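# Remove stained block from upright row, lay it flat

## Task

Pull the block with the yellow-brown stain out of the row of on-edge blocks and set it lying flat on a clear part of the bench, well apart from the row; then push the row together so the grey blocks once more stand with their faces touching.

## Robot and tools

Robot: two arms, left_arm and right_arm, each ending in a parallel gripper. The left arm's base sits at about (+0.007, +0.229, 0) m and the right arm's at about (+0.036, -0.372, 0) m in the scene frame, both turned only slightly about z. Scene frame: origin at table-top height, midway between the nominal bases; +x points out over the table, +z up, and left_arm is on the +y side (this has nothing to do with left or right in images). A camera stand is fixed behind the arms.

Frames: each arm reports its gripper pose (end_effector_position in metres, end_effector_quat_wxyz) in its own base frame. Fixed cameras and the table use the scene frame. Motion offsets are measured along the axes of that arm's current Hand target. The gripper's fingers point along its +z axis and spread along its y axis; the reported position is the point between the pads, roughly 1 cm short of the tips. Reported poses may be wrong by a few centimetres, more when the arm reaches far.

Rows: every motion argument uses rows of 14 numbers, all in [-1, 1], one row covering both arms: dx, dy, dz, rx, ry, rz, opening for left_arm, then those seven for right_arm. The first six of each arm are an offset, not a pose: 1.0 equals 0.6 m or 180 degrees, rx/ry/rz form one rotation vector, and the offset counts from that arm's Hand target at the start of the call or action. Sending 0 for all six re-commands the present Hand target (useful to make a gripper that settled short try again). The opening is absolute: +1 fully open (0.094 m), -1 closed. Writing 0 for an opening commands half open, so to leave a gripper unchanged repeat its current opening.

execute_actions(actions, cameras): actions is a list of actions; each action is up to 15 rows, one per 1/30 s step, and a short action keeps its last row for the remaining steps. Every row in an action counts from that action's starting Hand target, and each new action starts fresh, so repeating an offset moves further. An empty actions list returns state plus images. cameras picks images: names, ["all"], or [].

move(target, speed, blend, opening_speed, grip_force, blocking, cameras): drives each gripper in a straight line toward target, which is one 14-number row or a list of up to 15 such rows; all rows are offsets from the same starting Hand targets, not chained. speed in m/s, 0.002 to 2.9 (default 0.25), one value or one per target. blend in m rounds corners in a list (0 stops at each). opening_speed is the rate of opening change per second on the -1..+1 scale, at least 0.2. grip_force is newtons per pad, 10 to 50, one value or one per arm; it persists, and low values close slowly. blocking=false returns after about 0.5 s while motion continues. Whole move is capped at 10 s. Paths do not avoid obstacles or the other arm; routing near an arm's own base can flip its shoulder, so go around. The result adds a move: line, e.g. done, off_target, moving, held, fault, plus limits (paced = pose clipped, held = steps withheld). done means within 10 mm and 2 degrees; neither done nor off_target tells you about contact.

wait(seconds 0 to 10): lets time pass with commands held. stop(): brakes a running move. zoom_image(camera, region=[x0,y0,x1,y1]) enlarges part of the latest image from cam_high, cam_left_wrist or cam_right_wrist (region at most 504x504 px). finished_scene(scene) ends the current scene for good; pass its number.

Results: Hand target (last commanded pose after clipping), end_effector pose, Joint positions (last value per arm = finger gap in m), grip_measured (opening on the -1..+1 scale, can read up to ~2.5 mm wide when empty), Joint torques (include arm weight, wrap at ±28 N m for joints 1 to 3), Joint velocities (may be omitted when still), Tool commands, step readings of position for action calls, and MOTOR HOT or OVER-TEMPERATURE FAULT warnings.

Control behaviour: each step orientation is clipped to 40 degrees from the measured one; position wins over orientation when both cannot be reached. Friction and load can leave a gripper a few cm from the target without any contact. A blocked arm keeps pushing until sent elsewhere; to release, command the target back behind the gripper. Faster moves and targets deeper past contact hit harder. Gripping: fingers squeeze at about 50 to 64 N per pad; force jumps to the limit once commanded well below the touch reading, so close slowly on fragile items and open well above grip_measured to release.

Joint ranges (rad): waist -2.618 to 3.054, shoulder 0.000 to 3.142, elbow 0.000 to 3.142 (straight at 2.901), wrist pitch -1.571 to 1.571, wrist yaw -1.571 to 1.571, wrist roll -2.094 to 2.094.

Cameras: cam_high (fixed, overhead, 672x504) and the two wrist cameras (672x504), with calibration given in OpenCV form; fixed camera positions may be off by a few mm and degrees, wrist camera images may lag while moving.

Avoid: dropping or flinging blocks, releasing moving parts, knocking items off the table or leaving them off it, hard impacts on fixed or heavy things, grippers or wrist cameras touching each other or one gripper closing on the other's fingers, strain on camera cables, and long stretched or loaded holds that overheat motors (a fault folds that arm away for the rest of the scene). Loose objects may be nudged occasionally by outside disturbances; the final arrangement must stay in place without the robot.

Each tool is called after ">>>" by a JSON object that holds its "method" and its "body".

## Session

>>> {"method": "execute_actions", "body": {"actions": []}}

>>> {"method": "zoom_image", "body": {"camera": "cam_high", "region": [70, 330, 320, 450]}}

>>> {"method": "zoom_image", "body": {"camera": "cam_high", "region": [320, 330, 600, 450]}}

Scene clock: 0.00 s.
left_arm: end_effector_position=(+0.3849, +0.0633, +0.0919) grip_measured=+1.000 end_effector_quat_wxyz=(+0.568, -0.125, +0.809, +0.086) | right_arm: end_effector_position=(+0.4003, +0.0187, +0.1180) grip_measured=+1.000 end_effector_quat_wxyz=(+0.613, -0.022, +0.790, +0.013)
Joint positions: left_arm=[0.051 1.534 0.346 0.832 -0.238 -0.09 0.094] | right_arm=[0.04 1.522 0.352 0.919 -0.009 -0.008 0.094]
Joint velocities: within noise
Joint torques (N m): no reading
Heat: left arm: 27 °C; right arm: 25 °C.
Hand target: left_arm +0.3850, +0.0635, +0.0919; +0.567, -0.126, +0.810, +0.087 | right_arm +0.4022, +0.0187, +0.1232; +0.618, -0.022, +0.785, +0.013
Tool commands: left_gripper/opening=+1.0 right_gripper/opening=+1.0
camera_calibration:
cam_left_wrist: T_world_to_cam=[[0.272764, -0.961956, 0.015499, -0.0515329], [-0.631657, -0.191212, -0.751297, 0.362482], [0.725678, 0.195137, -0.659782, -0.120117], [0, 0, 0, 1]] pos_world=[0.330187, 0.0431778, 0.193879]
cam_right_wrist: T_world_to_cam=[[0.00416246, -0.999601, -0.0279508, 0.0155947], [-0.591924, 0.0200654, -0.805744, 0.368757], [0.805983, 0.0198986, -0.591604, -0.134696], [0, 0, 0, 1]] pos_world=[0.326774, 0.0108695, 0.217873]

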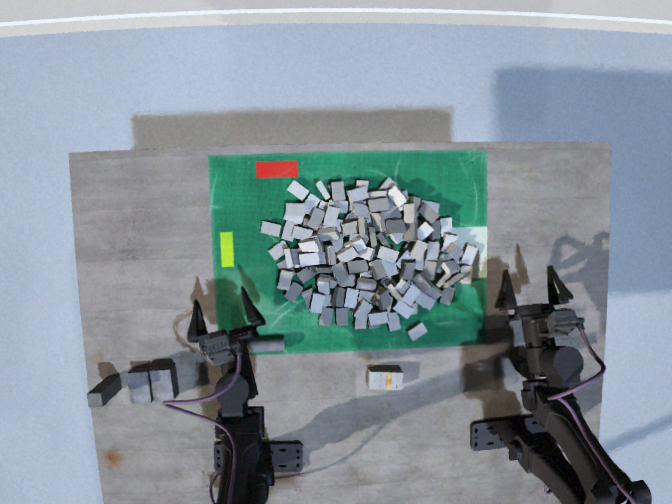

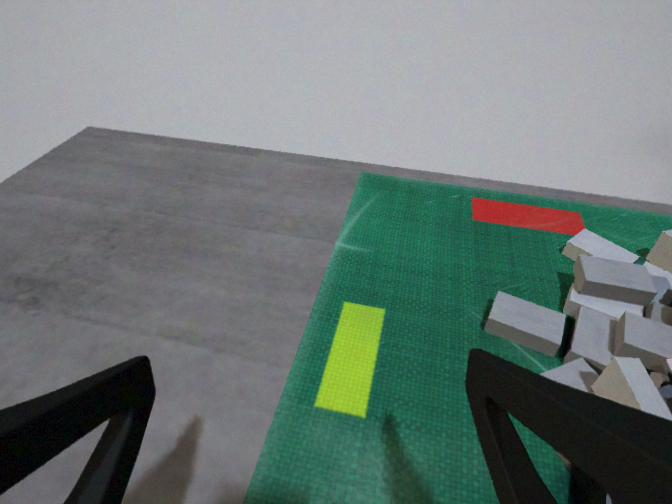

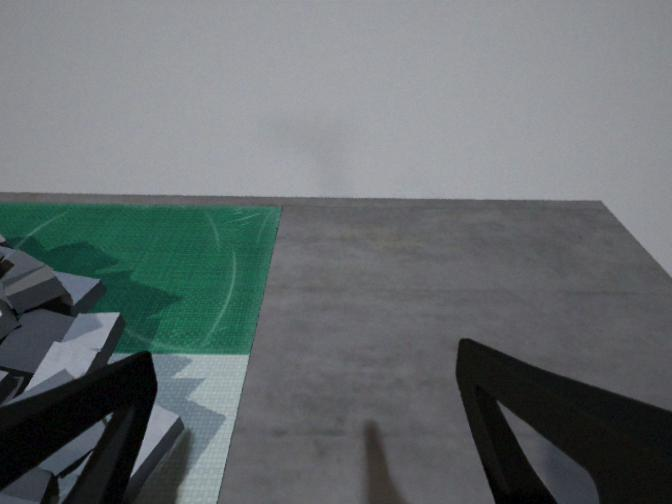

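Scaled by 2.016 from the camera's 672x504 image, which has a finer 960x720 frame.

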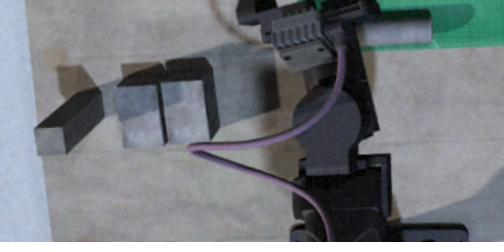

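Scaled by 1.800 from the camera's 672x504 image, which has a finer 960x720 frame.

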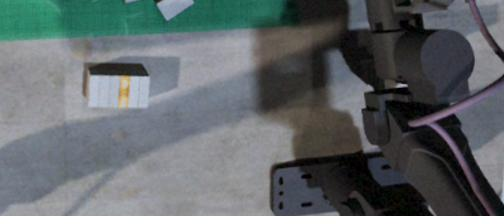

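>>> {"method": "move", "body": {"target": [[0,0,0,0,0,0,1,-0.0350,0.1910,-0.1222,-0.1339,0.1706,-0.0727,0.6],[0,0,0,0,0,0,1,0.1137,0.4252,-0.3553,-0.3902,0.2276,-0.3228,0.6]], "speed": 0.4, "blend": [0.05,0], "cameras": ["cam_right_wrist", "cam_high"]}}

>>> {"method": "zoom_image", "body": {"camera": "cam_right_wrist", "region": [200, 150, 460, 400]}}

>>> {"method": "zoom_image", "body": {"camera": "cam_high", "region": [340, 330, 560, 450]}}

Scene clock: 43.87 s.
left_arm: end_effector_position=(+0.3849, +0.0633, +0.0919) grip_measured=+1.000 end_effector_quat_wxyz=(+0.568, -0.125, +0.809, +0.086) | right_arm: end_effector_position=(+0.1652, +0.2542, +0.0953) grip_measured=+0.602 end_effector_quat_wxyz=(-0.138, +0.695, -0.692, -0.139)
Joint positions: left_arm=[0.051 1.534 0.346 0.832 -0.238 -0.09 0.094] | right_arm=[0.836 1.421 0.979 -0.83 -0.262 -0.7 0.075]
Joint torques (N m): left_arm=[-0.02 -6.11 6.08 2.09 -0.03 -0.01] | right_arm=[0.18 -4.36 11.86 0.72 -0.3 -0.11]
Heat: left arm: 35 °C; right arm: 26 °C.
Hand target: left_arm +0.3850, +0.0635, +0.0919; +0.567, -0.126, +0.810, +0.087 | right_arm +0.1663, +0.2622, +0.1053; -0.145, +0.701, -0.682, -0.149
Off the commanded pose: left_arm 0.000 m, 0 deg | right_arm 0.013 m, 2 deg.
move: off_target (right_arm)
camera_calibration:
cam_right_wrist: T_world_to_cam=[[0.998595, -0.05036, 0.0164696, -0.15846], [-0.0501546, -0.998661, -0.0126562, 0.300468], [0.0170849, 0.0118124, -0.999784, 0.208023], [0, 0, 0, 1]] pos_world=[0.169753, 0.289629, 0.214391]
Images, in order (width x height): cam_high 672x504, cam_right_wrist 672x504.

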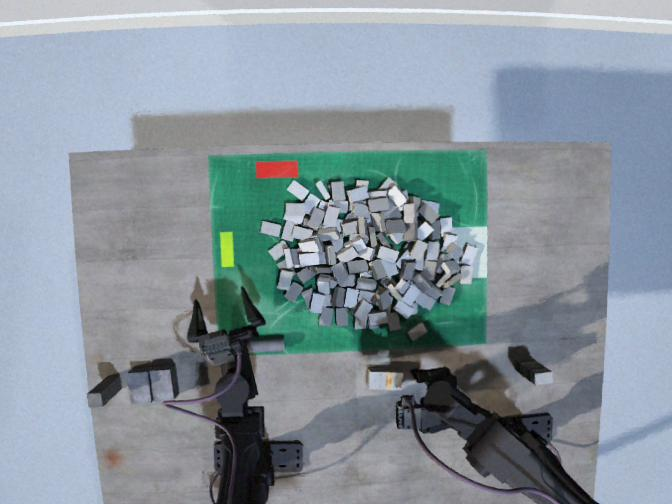

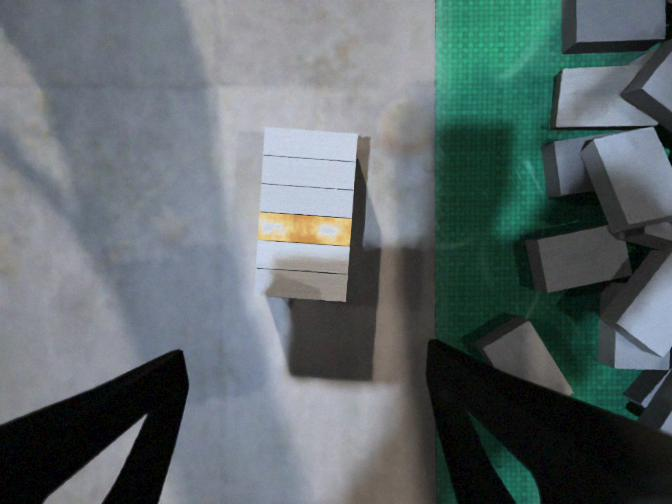

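Scaled by 1.938 from the camera's 672x504 image, which has a finer 960x720 frame.

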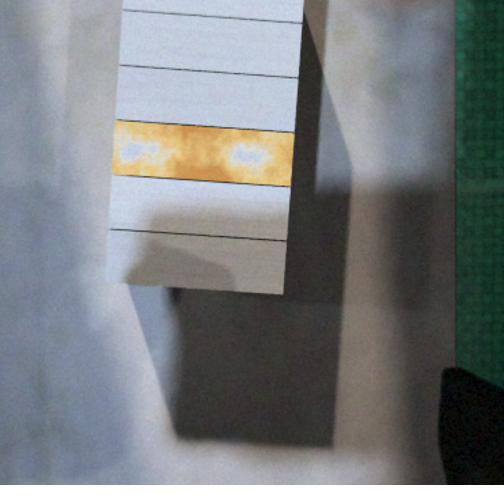

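Scaled by 2.291 from the camera's 672x504 image, which has a finer 960x720 frame.

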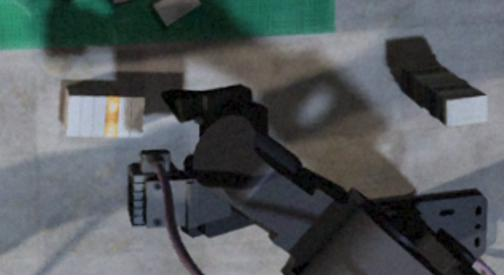

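>>> {"method": "move", "body": {"target": [[0,0,0,0,0,0,1,-0.0095,0.0095,0.0687,0.0158,0,0.0355,0.6],[0,0,0,0,0,0,1,0.0318,0.0120,0.1568,0.0158,0,0.0355,0.6]], "speed": [0.15,0.1], "blend": [0.01,0], "cameras": ["cam_right_wrist"]}}

>>> {"method": "zoom_image", "body": {"camera": "cam_right_wrist", "region": [180, 220, 440, 440]}}

Scene clock: 72.50 s.
left_arm: end_effector_position=(+0.3849, +0.0633, +0.0919) grip_measured=+1.000 end_effector_quat_wxyz=(+0.568, -0.125, +0.809, +0.086) | right_arm: end_effector_position=(+0.1605, +0.2836, +0.0184) grip_measured=+0.602 end_effector_quat_wxyz=(+0.156, -0.659, +0.722, +0.142)
Joint positions: left_arm=[0.051 1.534 0.346 0.832 -0.238 -0.09 0.094] | right_arm=[0.935 1.574 0.772 -0.398 -0.214 -0.506 0.075]
Joint torques (N m): left_arm=[-0.01 -6.11 6.06 2.1 -0.02 0.02] | right_arm=[0.54 -4.74 5.86 1.26 -0.03 0.14]
Heat: left arm: 36 °C; right arm: 26 °C.
Hand target: left_arm +0.3850, +0.0635, +0.0919; +0.567, -0.126, +0.810, +0.087 | right_arm +0.1585, +0.2827, +0.0115; +0.154, -0.658, +0.724, +0.140
Off the commanded pose: left_arm 0.000 m, 0 deg | right_arm 0.007 m, 0 deg.
move: done
camera_calibration:
cam_right_wrist: T_world_to_cam=[[0.989175, -0.145781, 0.0167314, -0.122473], [-0.144938, -0.988475, -0.0437129, 0.341451], [0.0229111, 0.0408147, -0.998904, 0.121742], [0, 0, 0, 1]] pos_world=[0.167847, 0.314692, 0.138583]
Images, in order (width x height): cam_right_wrist 672x504.

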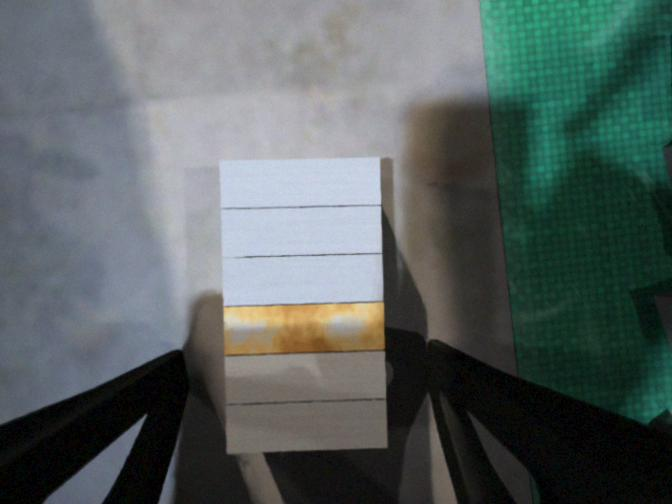

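Scaled by 1.938 from the camera's 672x504 image, which has a finer 960x720 frame.

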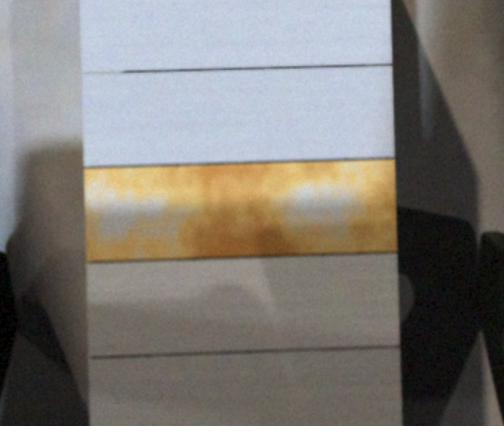

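>>> {"method": "move", "body": {"target": [[0,0,0,0,0,0,1,-0.0110,0,-0.0408,0,0,0,0.4],[0,0,0,0,0,0,1,0.0060,0,-0.0027,0,0,0,0.4],[0,0,0,0,0,0,1,0.0060,0,-0.0027,0,0,0,-0.24]], "speed": 0.1, "blend": [0.002,0,0], "grip_force": [50,35], "cameras": ["cam_right_wrist"]}}

>>> {"method": "zoom_image", "body": {"camera": "cam_right_wrist", "region": [180, 220, 440, 440]}}

Scene clock: 90.87 s.
left_arm: end_effector_position=(+0.3849, +0.0633, +0.0919) grip_measured=+1.000 end_effector_quat_wxyz=(+0.568, -0.125, +0.809, +0.086) | right_arm: end_effector_position=(+0.1594, +0.2816, +0.0185) grip_measured=-0.115 end_effector_quat_wxyz=(+0.157, -0.659, +0.722, +0.141)
Joint positions: left_arm=[0.051 1.534 0.346 0.832 -0.238 -0.09 0.094] | right_arm=[0.935 1.564 0.762 -0.397 -0.213 -0.506 0.042]
Joint torques (N m): left_arm=[-0.02 -6.06 6.05 2.08 -0.03 0.01] | right_arm=[-0.2 -4.86 5.63 1.24 -0.07 0.06]
Heat: left arm: 37 °C; right arm: 25 °C.
Hand target: left_arm +0.3850, +0.0635, +0.0919; +0.567, -0.126, +0.810, +0.087 | right_arm +0.1581, +0.2788, +0.0116; +0.154, -0.658, +0.724, +0.140
Off the commanded pose: left_arm 0.000 m, 0 deg | right_arm 0.008 m, 1 deg.
grip_force (N): 50, 35
move: done
camera_calibration:
cam_right_wrist: T_world_to_cam=[[0.989052, -0.146371, 0.0187284, -0.121455], [-0.145429, -0.988371, -0.0444314, 0.339425], [0.0250141, 0.0412213, -0.998837, 0.121466], [0, 0, 0, 1]] pos_world=[0.166449, 0.312694, 0.13868]
Images, in order (width x height): cam_right_wrist 672x504.

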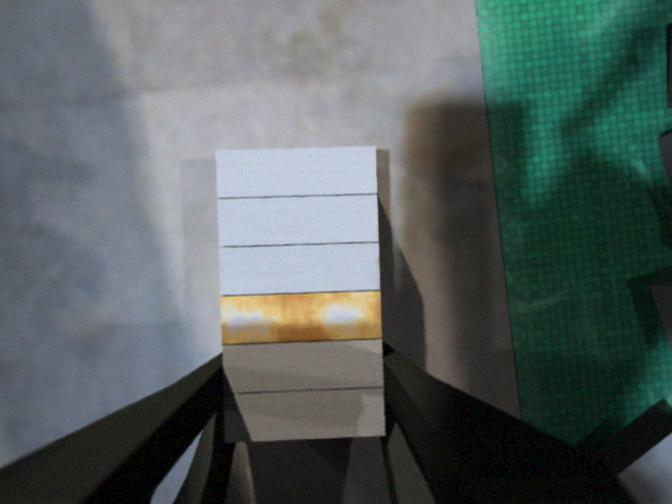

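Scaled by 1.938 from the camera's 672x504 image, which has a finer 960x720 frame.

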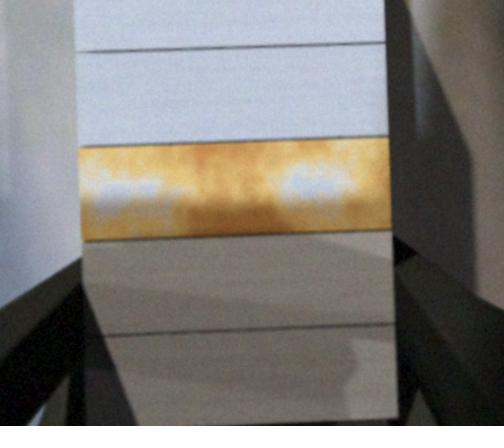

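>>> {"method": "move", "body": {"target": [[0,0,0,0,0,0,1,-0.0090,0,-0.0325,0,0,0,-0.24],[0,0,0,0,0,0,1,0.1388,0.0028,-0.0983,0,0,0,-0.24],[0,0,0,0,0,0,1,0.1523,0.0028,-0.0678,0,0,0,-0.24],[0,0,0,0,0,0,1,0.1523,0.0028,-0.0678,0,0,0,0.4],[0,0,0,0,0,0,1,0.1117,0.0028,-0.1593,0,0,0,0.4],[0,0,0,0,0,0,1,-0.0648,-0.0023,-0.0868,0,0,0,0.4]], "speed": [0.06,0.12,0.05,0.1,0.12,0.2], "blend": [0.005,0.005,0,0,0.02,0], "cameras": ["cam_right_wrist","cam_high"]}}

>>> {"method": "zoom_image", "body": {"camera": "cam_right_wrist", "region": [180, 220, 440, 480]}}

>>> {"method": "zoom_image", "body": {"camera": "cam_high", "region": [340, 340, 480, 420]}}

Scene clock: 117.57 s.
left_arm: end_effector_position=(+0.3849, +0.0633, +0.0919) grip_measured=+1.000 end_effector_quat_wxyz=(+0.568, -0.125, +0.809, +0.086) | right_arm: end_effector_position=(+0.1527, +0.2805, +0.0657) grip_measured=+0.398 end_effector_quat_wxyz=(+0.133, -0.661, +0.726, +0.138)
Joint positions: left_arm=[0.051 1.534 0.346 0.832 -0.238 -0.09 0.094] | right_arm=[0.951 1.495 0.921 -0.672 -0.21 -0.491 0.066]
Joint torques (N m): left_arm=[0.02 -6.05 6.09 2.09 -0.02 0] | right_arm=[0.42 -4.75 11.34 1.13 -0.03 0.16]
Heat: left arm: 38 °C; right arm: 26 °C.
Hand target: left_arm +0.3850, +0.0635, +0.0919; +0.567, -0.126, +0.810, +0.087 | right_arm +0.1609, +0.2929, +0.0750; +0.154, -0.658, +0.724, +0.140
Off the commanded pose: left_arm 0.000 m, 0 deg | right_arm 0.018 m, 2 deg.
grip_force (N): 50, 35
move: off_target (right_arm)
camera_calibration:
cam_right_wrist: T_world_to_cam=[[0.989616, -0.143609, -0.00603955, -0.115098], [-0.143623, -0.989631, -0.00194579, 0.336796], [-0.00569749, 0.002793, -0.99998, 0.18437], [0, 0, 0, 1]] pos_world=[0.163325, 0.316259, 0.184326]
Images, in order (width x height): cam_high 672x504, cam_right_wrist 672x504.

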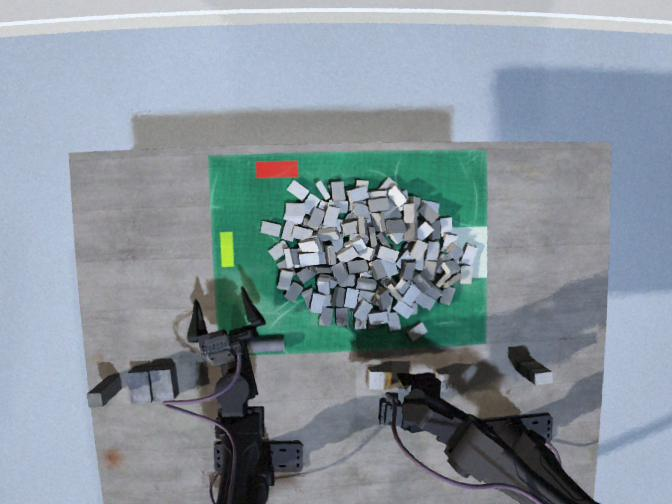

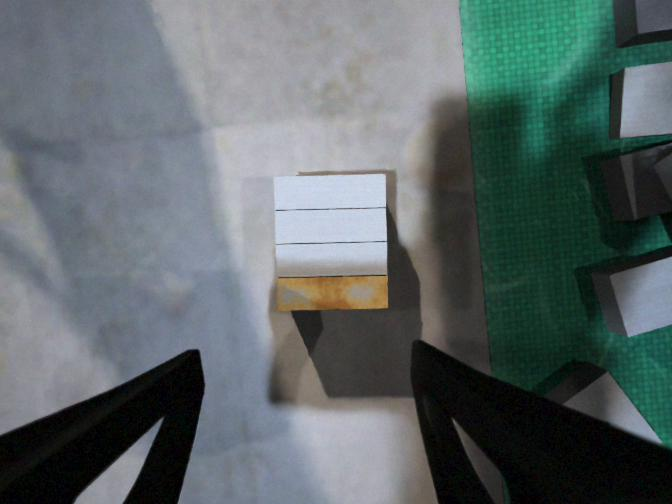

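Scaled by 1.938 from the camera's 672x504 image, which has a finer 960x720 frame.

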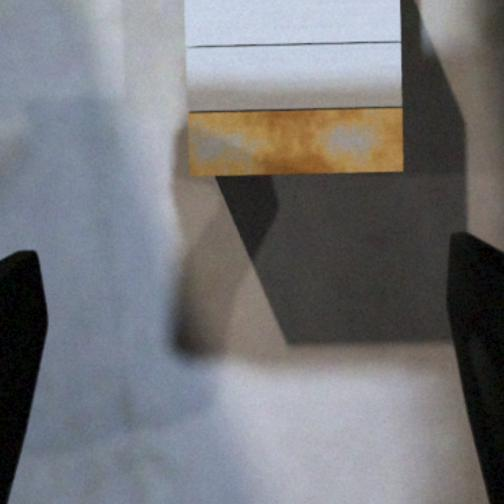

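Scaled by 3.600 from the camera's 672x504 image, which has a finer 960x720 frame.

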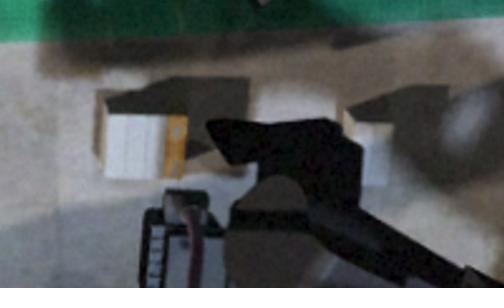

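>>> {"method": "move", "body": {"target": [[0,0,0,0,0,0,1,0.0467,0.0013,0.1007,0,0,0,0.4],[0,0,0,0,0,0,1,0.0467,0.0013,0.1007,0,0,0,-0.24],[0,0,0,0,0,0,1,0.0375,0.0008,0.0682,0,0,0,-0.24],[0,0,0,0,0,0,1,0.1015,0.0027,0.0397,0,0,0,-0.24],[0,0,0,0,0,0,1,0.1152,0.0027,0.0702,0,0,0,-0.24],[0,0,0,0,0,0,1,0.1152,0.0027,0.0702,0,0,0,0.4],[0,0,0,0,0,0,1,0.0778,0.0027,-0.0137,0,0,0,0.4],[0,0,0,0,0,0,1,0.0368,-0.0033,-0.0437,0,0.2722,0,0.4]], "speed": [0.1,0.1,0.06,0.1,0.05,0.1,0.12,0.35], "blend": [0,0,0.005,0.005,0,0,0.02,0], "cameras": ["cam_right_wrist","cam_high"]}}

>>> {"method": "zoom_image", "body": {"camera": "cam_right_wrist", "region": [180, 200, 440, 460]}}

>>> {"method": "zoom_image", "body": {"camera": "cam_high", "region": [340, 340, 480, 420]}}

Scene clock: 148.97 s.
left_arm: end_effector_position=(+0.3849, +0.0633, +0.0919) grip_measured=+1.000 end_effector_quat_wxyz=(+0.568, -0.125, +0.809, +0.086) | right_arm: end_effector_position=(+0.1562, +0.2582, +0.0851) grip_measured=+0.398 end_effector_quat_wxyz=(+0.142, +0.664, -0.723, +0.130)
Joint positions: left_arm=[0.051 1.534 0.346 0.832 -0.238 -0.09 0.094] | right_arm=[1.106 2.042 1.657 -1.549 0.139 -0.354 0.066]
Joint torques (N m): left_arm=[-0.02 -6.08 6.04 2.09 -0.03 0.02] | right_arm=[0.2 -8.65 10.15 -0.61 0.21 0.17]
Heat: left arm: 39 °C; right arm: 26 °C.
Hand target: left_arm +0.3850, +0.0635, +0.0919; +0.567, -0.126, +0.810, +0.087 | right_arm +0.1600, +0.2620, +0.0900; +0.160, +0.656, -0.723, +0.146
Off the commanded pose: left_arm 0.000 m, 0 deg | right_arm 0.007 m, 3 deg.
joint sent to its limit (right arm) — joint 4 (wrist pitch), lower limit. The joint targets are off in orientation, not in position.
grip_force (N): 50, 35
move: off_target (right_arm); target 2's new opening was sent with right_arm's hand 0.011 m and 1 deg from that target
camera_calibration:
cam_right_wrist: T_world_to_cam=[[0.992478, -0.112178, 0.0490208, -0.134903], [-0.114583, -0.710231, 0.694581, 0.179291], [-0.0431005, -0.694973, -0.717743, 0.365818], [0, 0, 0, 1]] pos_world=[0.170199, 0.366439, 0.144644]
Images, in order (width x height): cam_high 672x504, cam_right_wrist 672x504.

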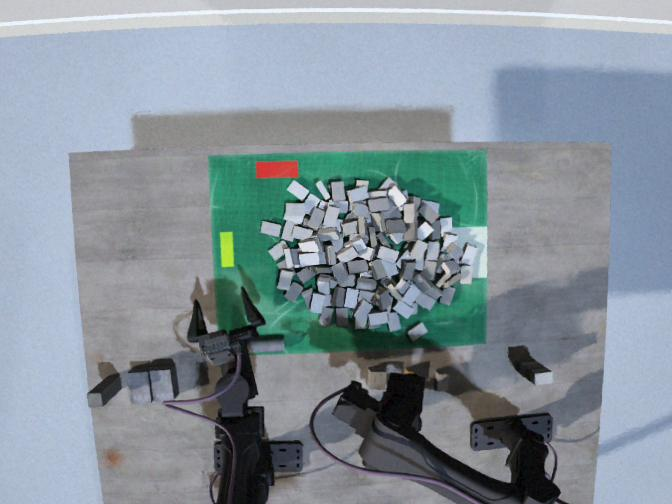

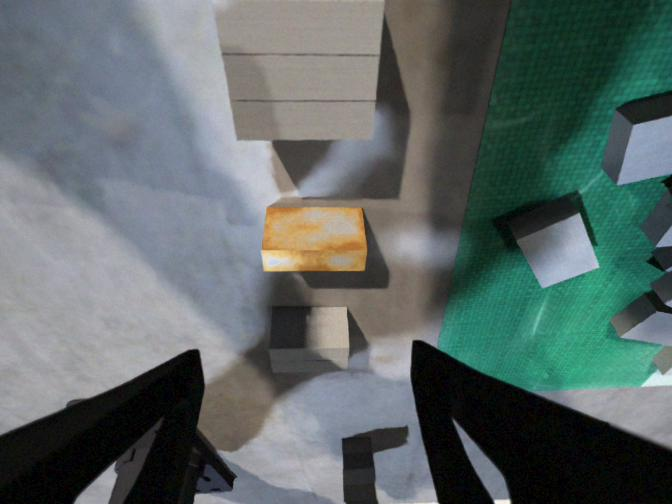

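Scaled by 1.938 from the camera's 672x504 image, which has a finer 960x720 frame.

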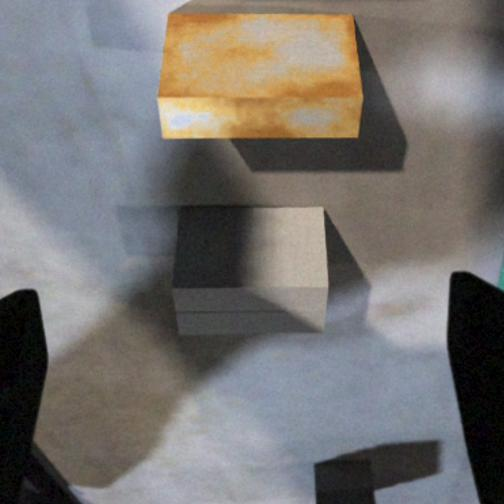

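Scaled by 3.600 from the camera's 672x504 image, which has a finer 960x720 frame.

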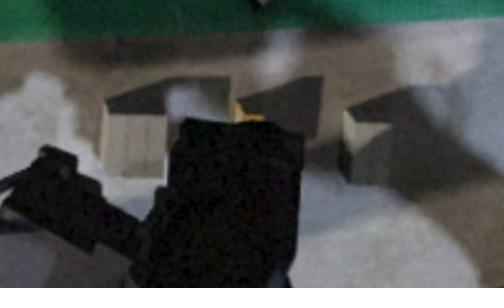

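>>> {"method": "move", "body": {"target": [[0,0,0,0,0,0,1,-0.0373,0.0005,0.1233,-0.0024,0,0.0050,0.4],[0,0,0,0,0,0,1,-0.0373,0.0005,0.1233,-0.0024,0,0.0050,-0.24]], "speed": 0.1, "cameras": ["cam_right_wrist"]}}

>>> {"method": "zoom_image", "body": {"camera": "cam_right_wrist", "region": [180, 280, 440, 480]}}

Scene clock: 175.17 s.
left_arm: end_effector_position=(+0.3849, +0.0633, +0.0919) grip_measured=+1.000 end_effector_quat_wxyz=(+0.568, -0.125, +0.809, +0.086) | right_arm: end_effector_position=(+0.1564, +0.2538, +0.0194) grip_measured=-0.116 end_effector_quat_wxyz=(-0.160, -0.656, +0.724, -0.139)
Joint positions: left_arm=[0.051 1.534 0.346 0.832 -0.238 -0.09 0.094] | right_arm=[1.101 2.134 1.513 -1.354 0.142 -0.342 0.042]
Joint torques (N m): left_arm=[0.03 -6.08 6.05 2.09 -0.03 0.01] | right_arm=[-0.62 -8.9 5.34 -0.33 0.17 0.15]
Heat: left arm: 40 °C; right arm: 26 °C.
Hand target: left_arm +0.3850, +0.0635, +0.0919; +0.567, -0.126, +0.810, +0.087 | right_arm +0.1586, +0.2511, +0.0135; -0.161, -0.650, +0.728, -0.144
Off the commanded pose: left_arm 0.000 m, 0 deg | right_arm 0.007 m, 1 deg.
grip_force (N): 50, 35
move: done
camera_calibration:
cam_right_wrist: T_world_to_cam=[[0.991112, -0.126064, 0.0424762, -0.128632], [-0.117601, -0.681061, 0.722721, 0.214371], [-0.0621802, -0.721293, -0.689834, 0.324642], [0, 0, 0, 1]] pos_world=[0.172885, 0.363946, 0.0744823]
Images, in order (width x height): cam_right_wrist 672x504.

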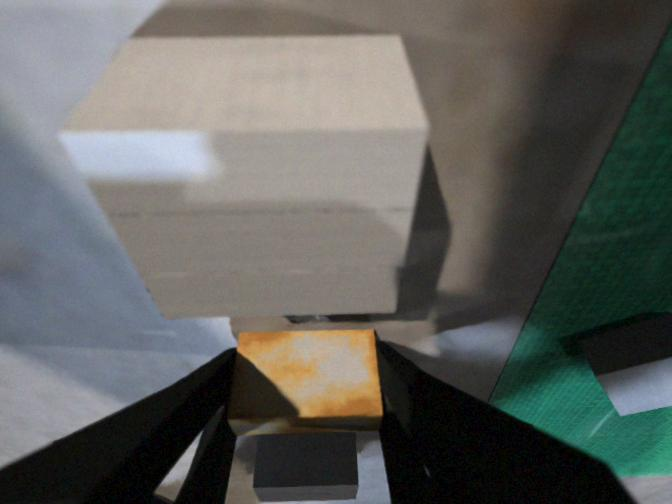

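Scaled by 1.938 from the camera's 672x504 image, which has a finer 960x720 frame.

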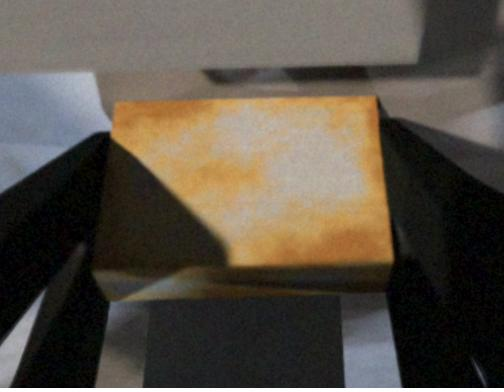

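>>> {"method": "move", "body": {"target": [[0,0,0,0,0,0,1,0.0632,0,-0.1358,0,0,0,-0.24],[0,0,0,0,0,0,1,0.1587,-0.1443,-0.1765,-0.0346,-0.1357,0.1560,-0.24],[0,0,0,0,0,0,1,0.3602,-0.4043,-0.0828,0.0521,-0.3150,0.3961,-0.24],[0,0,0,0,0,0,1,0.4173,-0.5418,0.0355,0.1443,-0.3730,0.4792,-0.24],[0,0,0,0,0,0,1,0.3787,-0.5418,0.1185,0.1443,-0.3730,0.4792,-0.24],[0,0,0,0,0,0,1,0.3555,-0.5418,0.1683,0.1443,-0.3730,0.4792,-0.24]], "speed": [0.15,0.3,0.3,0.25,0.12,0.04], "blend": [0.02,0.03,0.03,0.03,0.01,0], "cameras": ["cam_right_wrist","cam_high"]}}

>>> {"method": "zoom_image", "body": {"camera": "cam_right_wrist", "region": [180, 300, 440, 504]}}

Scene clock: 215.33 s.
left_arm: end_effector_position=(+0.3849, +0.0633, +0.0919) grip_measured=+1.000 end_effector_quat_wxyz=(+0.568, -0.125, +0.809, +0.086) | right_arm: end_effector_position=(+0.4608, -0.0169, +0.0237) grip_measured=-0.116 end_effector_quat_wxyz=(+0.498, -0.006, +0.867, +0.005)
Joint positions: left_arm=[0.051 1.534 0.346 0.832 -0.238 -0.09 0.094] | right_arm=[-0.067 1.934 0.67 0.736 -0.073 -0.039 0.042]
Joint torques (N m): left_arm=[-0.03 -6.05 6.05 2.09 -0.04 0.01] | right_arm=[-0.27 -6.35 4.68 2.03 0.13 0.06]
Heat: left arm: 41 °C; right arm: 25 °C.
Hand target: left_arm +0.3850, +0.0635, +0.0919; +0.567, -0.126, +0.810, +0.087 | right_arm +0.4550, -0.0200, +0.0121; +0.489, +0.000, +0.873, +0.000
Off the commanded pose: left_arm 0.000 m, 0 deg | right_arm 0.013 m, 2 deg.
grip_force (N): 50, 35
move: off_target (right_arm); blend cut to 0.0275 m at target 4
camera_calibration:
cam_right_wrist: T_world_to_cam=[[-0.0384558, -0.998999, -0.022864, -0.00338497], [-0.788429, 0.0443916, -0.613522, 0.415677], [0.613923, -0.00556686, -0.789347, -0.145677], [0, 0, 0, 1]] pos_world=[0.417036, -0.0226451, 0.13996]
Images, in order (width x height): cam_high 672x504, cam_right_wrist 672x504.

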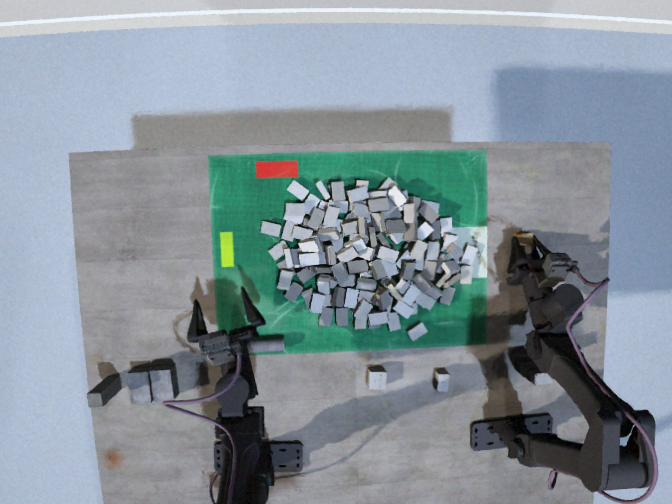

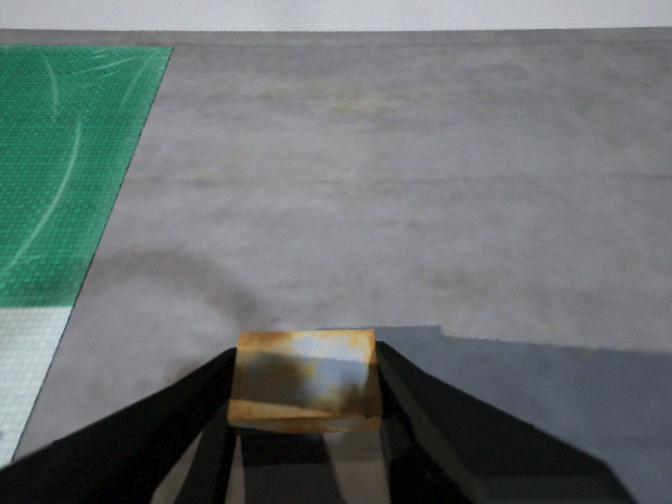

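Scaled by 1.938 from the camera's 672x504 image, which has a finer 960x720 frame.

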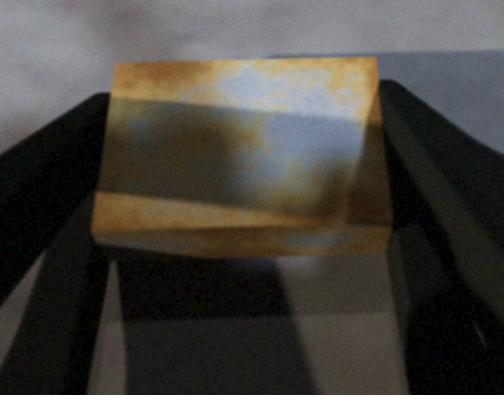

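>>> {"method": "move", "body": {"target": [[0,0,0,0,0,0,1,0,0,0,0,-0.0222,0,-0.24],[0,0,0,0,0,0,1,-0.0130,0,-0.0012,0,-0.0222,0,-0.24],[0,0,0,0,0,0,1,-0.0130,0,-0.0012,0,-0.0222,0,0.4],[0,0,0,0,0,0,1,-0.0072,0,-0.0843,0,-0.0222,0,0.4]], "speed": [0.06,0.05,0.1,0.1], "opening_speed": 0.6, "cameras": ["cam_right_wrist","cam_high"]}}

>>> {"method": "zoom_image", "body": {"camera": "cam_high", "region": [470, 200, 610, 300]}}

Scene clock: 238.83 s.
left_arm: end_effector_position=(+0.3849, +0.0633, +0.0919) grip_measured=+1.000 end_effector_quat_wxyz=(+0.568, -0.125, +0.809, +0.086) | right_arm: end_effector_position=(+0.4185, -0.0185, +0.0397) grip_measured=+0.398 end_effector_quat_wxyz=(+0.518, +0.000, +0.855, +0.000)
Joint positions: left_arm=[0.051 1.534 0.346 0.832 -0.238 -0.09 0.094] | right_arm=[-0.075 1.782 0.474 0.827 -0.065 -0.035 0.066]
Joint torques (N m): left_arm=[0.02 -6.12 6.05 2.09 -0.03 0.01] | right_arm=[-0.77 -8.49 4.57 1.88 -0.06 -0.01]
Heat: left arm: 41 °C; right arm: 25 °C.
Hand target: left_arm +0.3850, +0.0635, +0.0919; +0.567, -0.126, +0.810, +0.087 | right_arm +0.4141, -0.0199, +0.0421; +0.519, +0.000, +0.855, +0.000
Off the commanded pose: left_arm 0.000 m, 0 deg | right_arm 0.005 m, 0 deg.
grip_force (N): 50, 35
move: done
camera_calibration:
cam_right_wrist: T_world_to_cam=[[-0.0538554, -0.998309, -0.0218811, 0.000238726], [-0.75818, 0.0551417, -0.649709, 0.38117], [0.649817, -0.0184005, -0.759868, -0.123551], [0, 0, 0, 1]] pos_world=[0.369294, -0.0230534, 0.153772]
Images, in order (width x height): cam_high 672x504, cam_right_wrist 672x504.

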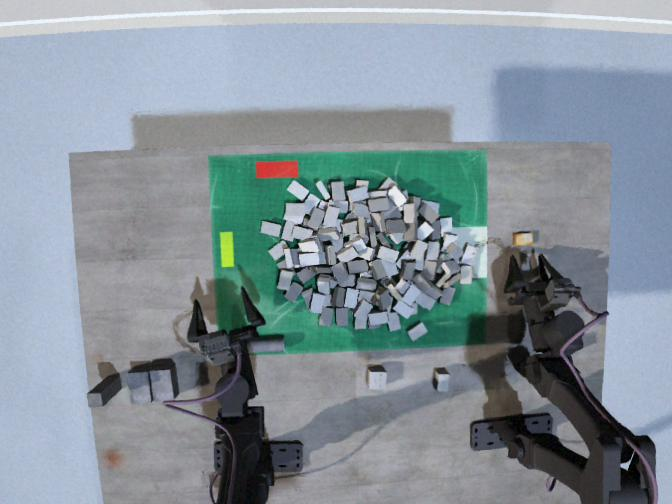

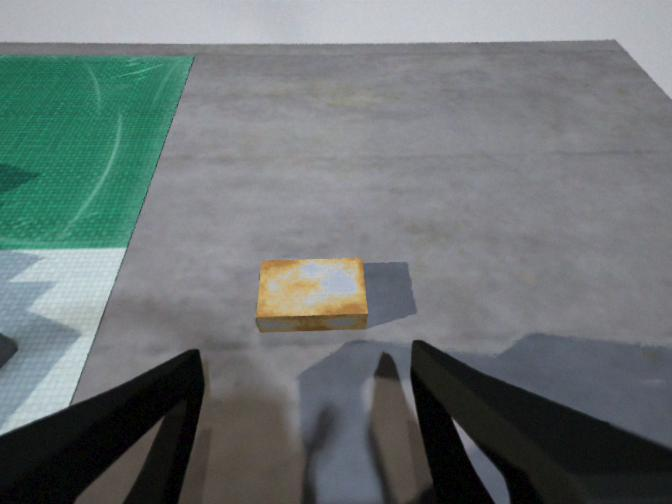

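Scaled by 3.600 from the camera's 672x504 image, which has a finer 960x720 frame.

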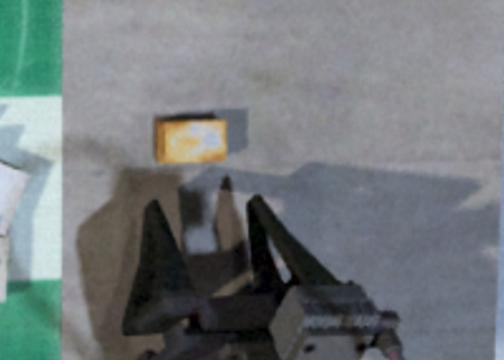

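>>> {"method": "move", "body": {"target": [[0,0,0,0,0,0,1,-0.1095,0.0832,-0.2152,-0.0872,0.1239,-0.0700,0.4],[0,0,0,0,0,0,1,0.0053,0.2498,-0.3995,-0.2143,0.2389,-0.2669,0.4],[0,0,0,0,0,0,1,0.1452,0.3265,-0.4338,-0.3272,0.1730,-0.3477,0.4]], "speed": [0.3,0.35,0.25], "blend": [0.03,0.03,0], "cameras": ["cam_right_wrist","cam_high"]}}

>>> {"method": "zoom_image", "body": {"camera": "cam_right_wrist", "region": [180, 200, 440, 440]}}

>>> {"method": "zoom_image", "body": {"camera": "cam_high", "region": [340, 200, 560, 420]}}

Scene clock: 255.70 s.
left_arm: end_effector_position=(+0.3849, +0.0633, +0.0919) grip_measured=+1.000 end_effector_quat_wxyz=(+0.568, -0.125, +0.809, +0.086) | right_arm: end_effector_position=(+0.1465, +0.1715, +0.0849) grip_measured=+0.398 end_effector_quat_wxyz=(+0.143, -0.651, +0.734, +0.129)
Joint positions: left_arm=[0.051 1.534 0.346 0.832 -0.238 -0.09 0.094] | right_arm=[0.636 1.12 0.734 -0.913 -0.281 -0.777 0.066]
Joint torques (N m): left_arm=[0.02 -6.06 6.05 2.1 -0.02 -0.01] | right_arm=[0.44 -3.69 6.53 1.05 -0.34 -0.14]
Heat: left arm: 41 °C; right arm: 25 °C.
Hand target: left_arm +0.3850, +0.0635, +0.0919; +0.567, -0.126, +0.810, +0.087 | right_arm +0.1431, +0.1760, +0.0851; +0.154, -0.658, +0.724, +0.140
Off the commanded pose: left_arm 0.000 m, 0 deg | right_arm 0.006 m, 2 deg.
grip_force (N): 50, 35
move: done
camera_calibration:
cam_right_wrist: T_world_to_cam=[[0.984794, -0.173126, 0.0144067, -0.120505], [-0.173056, -0.984894, -0.00598325, 0.231851], [0.0152249, 0.0033991, -0.999878, 0.200697], [0, 0, 0, 1]] pos_world=[0.155741, 0.206804, 0.203796]
Images, in order (width x height): cam_high 672x504, cam_right_wrist 672x504.

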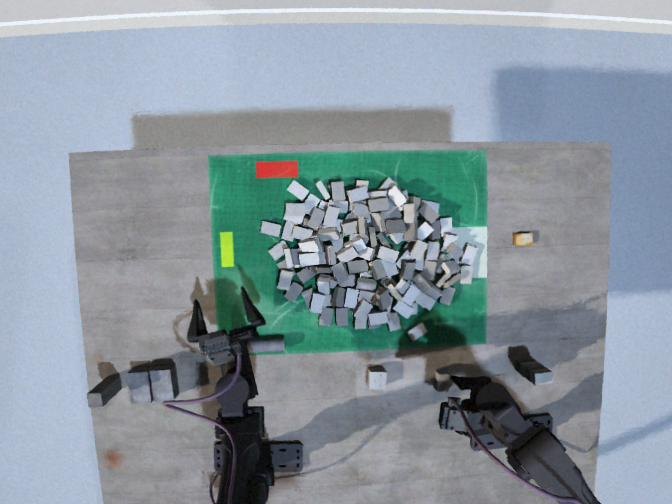

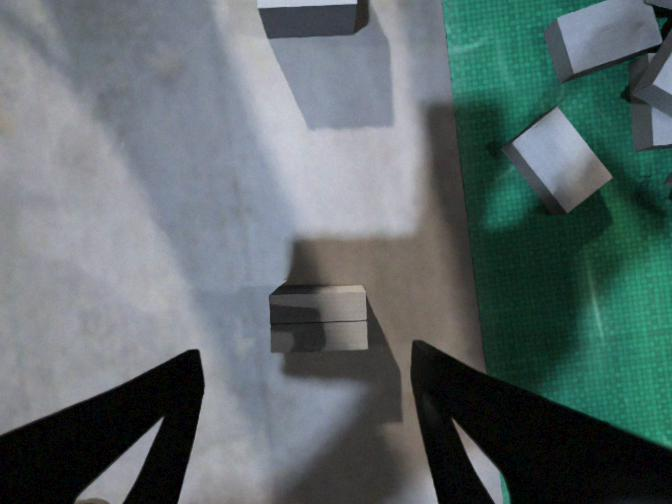

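Scaled by 1.938 from the camera's 672x504 image, which has a finer 960x720 frame.

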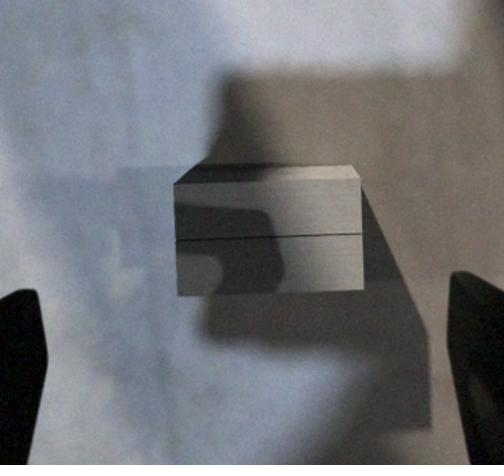

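Scaled by 2.291 from the camera's 672x504 image, which has a finer 960x720 frame.

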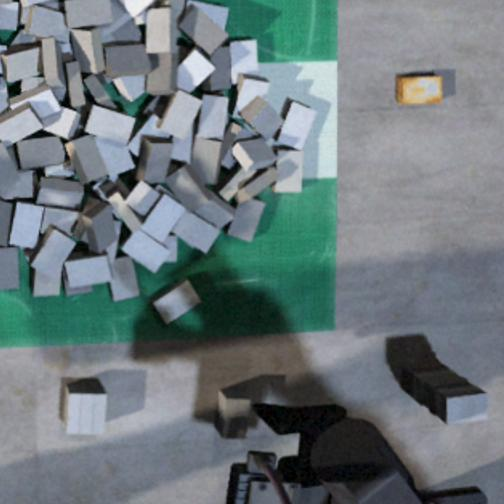

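>>> {"method": "move", "body": {"target": [[0,0,0,0,0,0,1,0.0452,-0.0052,0.1160,0.0029,0,0.0066,0.4],[0,0,0,0,0,0,1,0.0452,-0.0052,0.1160,0.0029,0,0.0066,-0.24]], "speed": 0.1, "cameras": ["cam_right_wrist"]}}

>>> {"method": "zoom_image", "body": {"camera": "cam_right_wrist", "region": [180, 260, 440, 460]}}

Scene clock: 276.37 s.
left_arm: end_effector_position=(+0.3849, +0.0633, +0.0919) grip_measured=+1.000 end_effector_quat_wxyz=(+0.568, -0.125, +0.809, +0.086) | right_arm: end_effector_position=(+0.1505, +0.1780, +0.0157) grip_measured=-0.115 end_effector_quat_wxyz=(+0.157, -0.651, +0.731, +0.132)
Joint positions: left_arm=[0.051 1.534 0.346 0.832 -0.238 -0.09 0.094] | right_arm=[0.644 1.236 0.499 -0.532 -0.286 -0.766 0.042]
Joint torques (N m): left_arm=[0.06 -6.12 6.06 2.09 -0.02 0] | right_arm=[0.49 -2.15 5.7 1.15 -0.22 0.12]
Heat: left arm: 42 °C; right arm: 25 °C.
Hand target: left_arm +0.3850, +0.0635, +0.0919; +0.567, -0.126, +0.810, +0.087 | right_arm +0.1465, +0.1792, +0.0105; +0.155, -0.650, +0.731, +0.138
Off the commanded pose: left_arm 0.000 m, 0 deg | right_arm 0.007 m, 1 deg.
grip_force (N): 50, 35
move: done
camera_calibration:
cam_right_wrist: T_world_to_cam=[[0.984478, -0.173224, 0.0282115, -0.122545], [-0.172313, -0.98452, -0.0320595, 0.238871], [0.0333283, 0.0267007, -0.999088, 0.124468], [0, 0, 0, 1]] pos_world=[0.157655, 0.210622, 0.13547]
Images, in order (width x height): cam_right_wrist 672x504.

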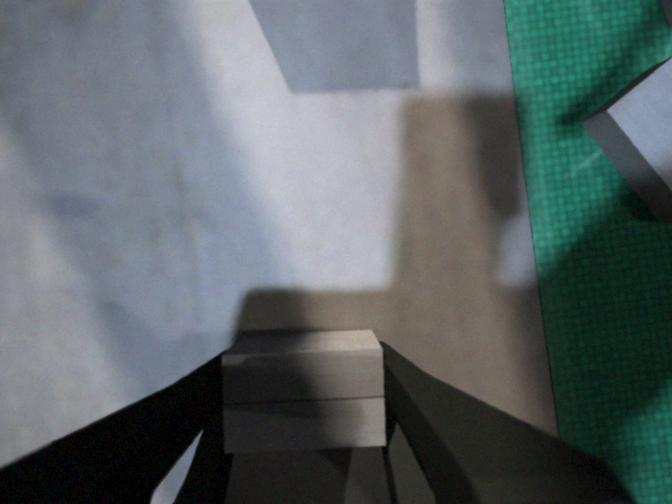

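Scaled by 1.938 from the camera's 672x504 image, which has a finer 960x720 frame.

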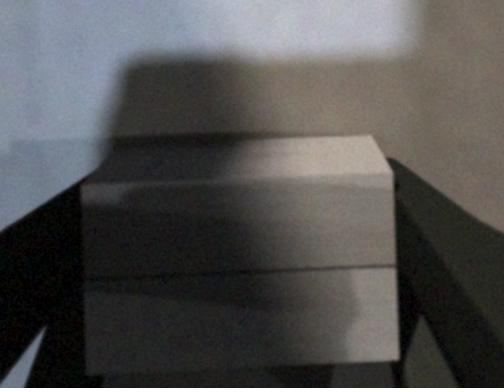

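>>> {"method": "move", "body": {"target": [[0,0,0,0,0,0,1,-0.0203,0,-0.0457,0,0,0,-0.24],[0,0,0,0,0,0,1,-0.1958,-0.0007,0.0050,-0.0041,0,-0.0091,-0.24],[0,0,0,0,0,0,1,-0.1647,-0.0007,0.0750,-0.0041,0,-0.0091,-0.24]], "speed": [0.1,0.12,0.06], "blend": [0.005,0,0], "cameras": ["cam_right_wrist"]}}

>>> {"method": "zoom_image", "body": {"camera": "cam_right_wrist", "region": [180, 200, 440, 460]}}

Scene clock: 297.37 s.
left_arm: end_effector_position=(+0.3849, +0.0633, +0.0919) grip_measured=+1.000 end_effector_quat_wxyz=(+0.568, -0.125, +0.809, +0.086) | right_arm: end_effector_position=(+0.1596, +0.2843, +0.0179) grip_measured=-0.116 end_effector_quat_wxyz=(-0.149, +0.663, -0.720, -0.139)
Joint positions: left_arm=[0.051 1.534 0.346 0.832 -0.238 -0.09 0.094] | right_arm=[0.94 1.587 0.789 -0.419 -0.211 -0.511 0.042]
Joint torques (N m): left_arm=[-0.05 -6.06 6.02 2.09 -0.04 0] | right_arm=[0.36 -4.11 5.59 1.53 -0.08 0.14]
Heat: left arm: 42 °C; right arm: 25 °C.
Hand target: left_arm +0.3850, +0.0635, +0.0919; +0.567, -0.126, +0.810, +0.087 | right_arm +0.1596, +0.2871, +0.0096; -0.153, +0.661, -0.721, -0.141
Off the commanded pose: left_arm 0.000 m, 0 deg | right_arm 0.009 m, 1 deg.
grip_force (N): 50, 35
move: done
camera_calibration:
cam_right_wrist: T_world_to_cam=[[0.990541, -0.136518, 0.0138363, -0.124237], [-0.136088, -0.990291, -0.0283702, 0.340946], [0.017575, 0.0262189, -0.999502, 0.126162], [0, 0, 0, 1]] pos_world=[0.167244, 0.317367, 0.137491]
Images, in order (width x height): cam_right_wrist 672x504.

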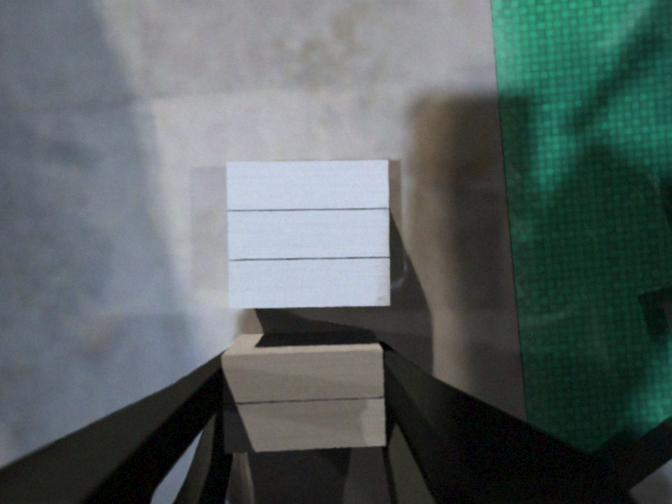

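Scaled by 1.938 from the camera's 672x504 image, which has a finer 960x720 frame.

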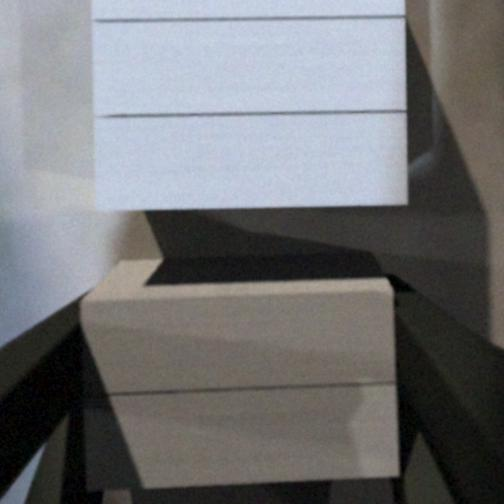

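>>> {"method": "move", "body": {"target": [[0,0,0,0,0,0,1,-0.0330,-0.0023,-0.0492,0.0036,0,0.0081,-0.24],[0,0,0,0,0,0,1,-0.0093,-0.0023,0.0042,0.0036,0,0.0081,-0.24]], "speed": [0.1,0.06], "cameras": ["cam_right_wrist"]}}

>>> {"method": "zoom_image", "body": {"camera": "cam_right_wrist", "region": [180, 200, 440, 460]}}

Scene clock: 317.17 s.
left_arm: end_effector_position=(+0.3849, +0.0633, +0.0919) grip_measured=+1.000 end_effector_quat_wxyz=(+0.568, -0.125, +0.809, +0.086) | right_arm: end_effector_position=(+0.1615, +0.2894, +0.0179) grip_measured=-0.116 end_effector_quat_wxyz=(+0.149, -0.652, +0.731, +0.136)
Joint positions: left_arm=[0.051 1.534 0.346 0.832 -0.238 -0.09 0.094] | right_arm=[0.952 1.604 0.808 -0.418 -0.197 -0.47 0.042]
Joint torques (N m): left_arm=[-0.01 -6.13 6.09 2.09 -0.01 0] | right_arm=[0.54 -4.33 5.37 1.62 -0.07 0.12]
Heat: left arm: 42 °C; right arm: 25 °C.
Hand target: left_arm +0.3850, +0.0635, +0.0919; +0.567, -0.126, +0.810, +0.087 | right_arm +0.1616, +0.2930, +0.0096; +0.155, -0.651, +0.730, +0.139
Off the commanded pose: left_arm 0.000 m, 0 deg | right_arm 0.009 m, 1 deg.
grip_force (N): 50, 35
move: done
camera_calibration:
cam_right_wrist: T_world_to_cam=[[0.986015, -0.166289, 0.0110452, -0.116027], [-0.165988, -0.985833, -0.0240998, 0.349657], [0.0148963, 0.0219294, -0.999649, 0.127733], [0, 0, 0, 1]] pos_world=[0.17054, 0.322608, 0.137396]
Images, in order (width x height): cam_right_wrist 672x504.

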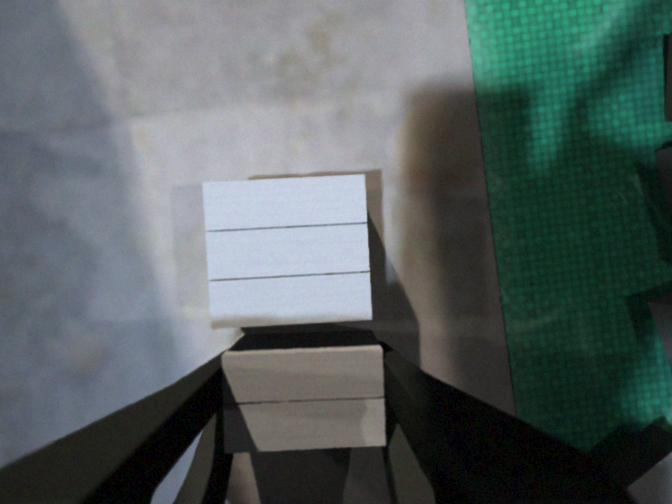

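Scaled by 1.938 from the camera's 672x504 image, which has a finer 960x720 frame.

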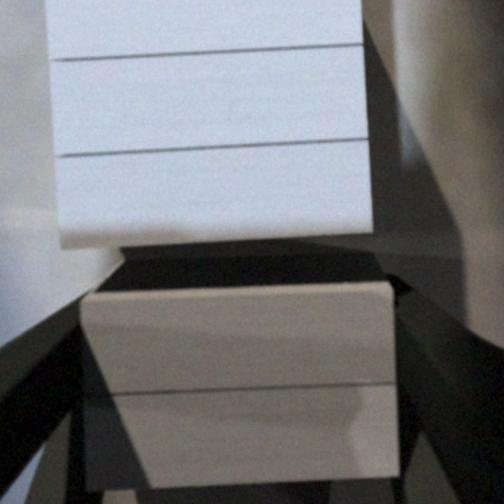

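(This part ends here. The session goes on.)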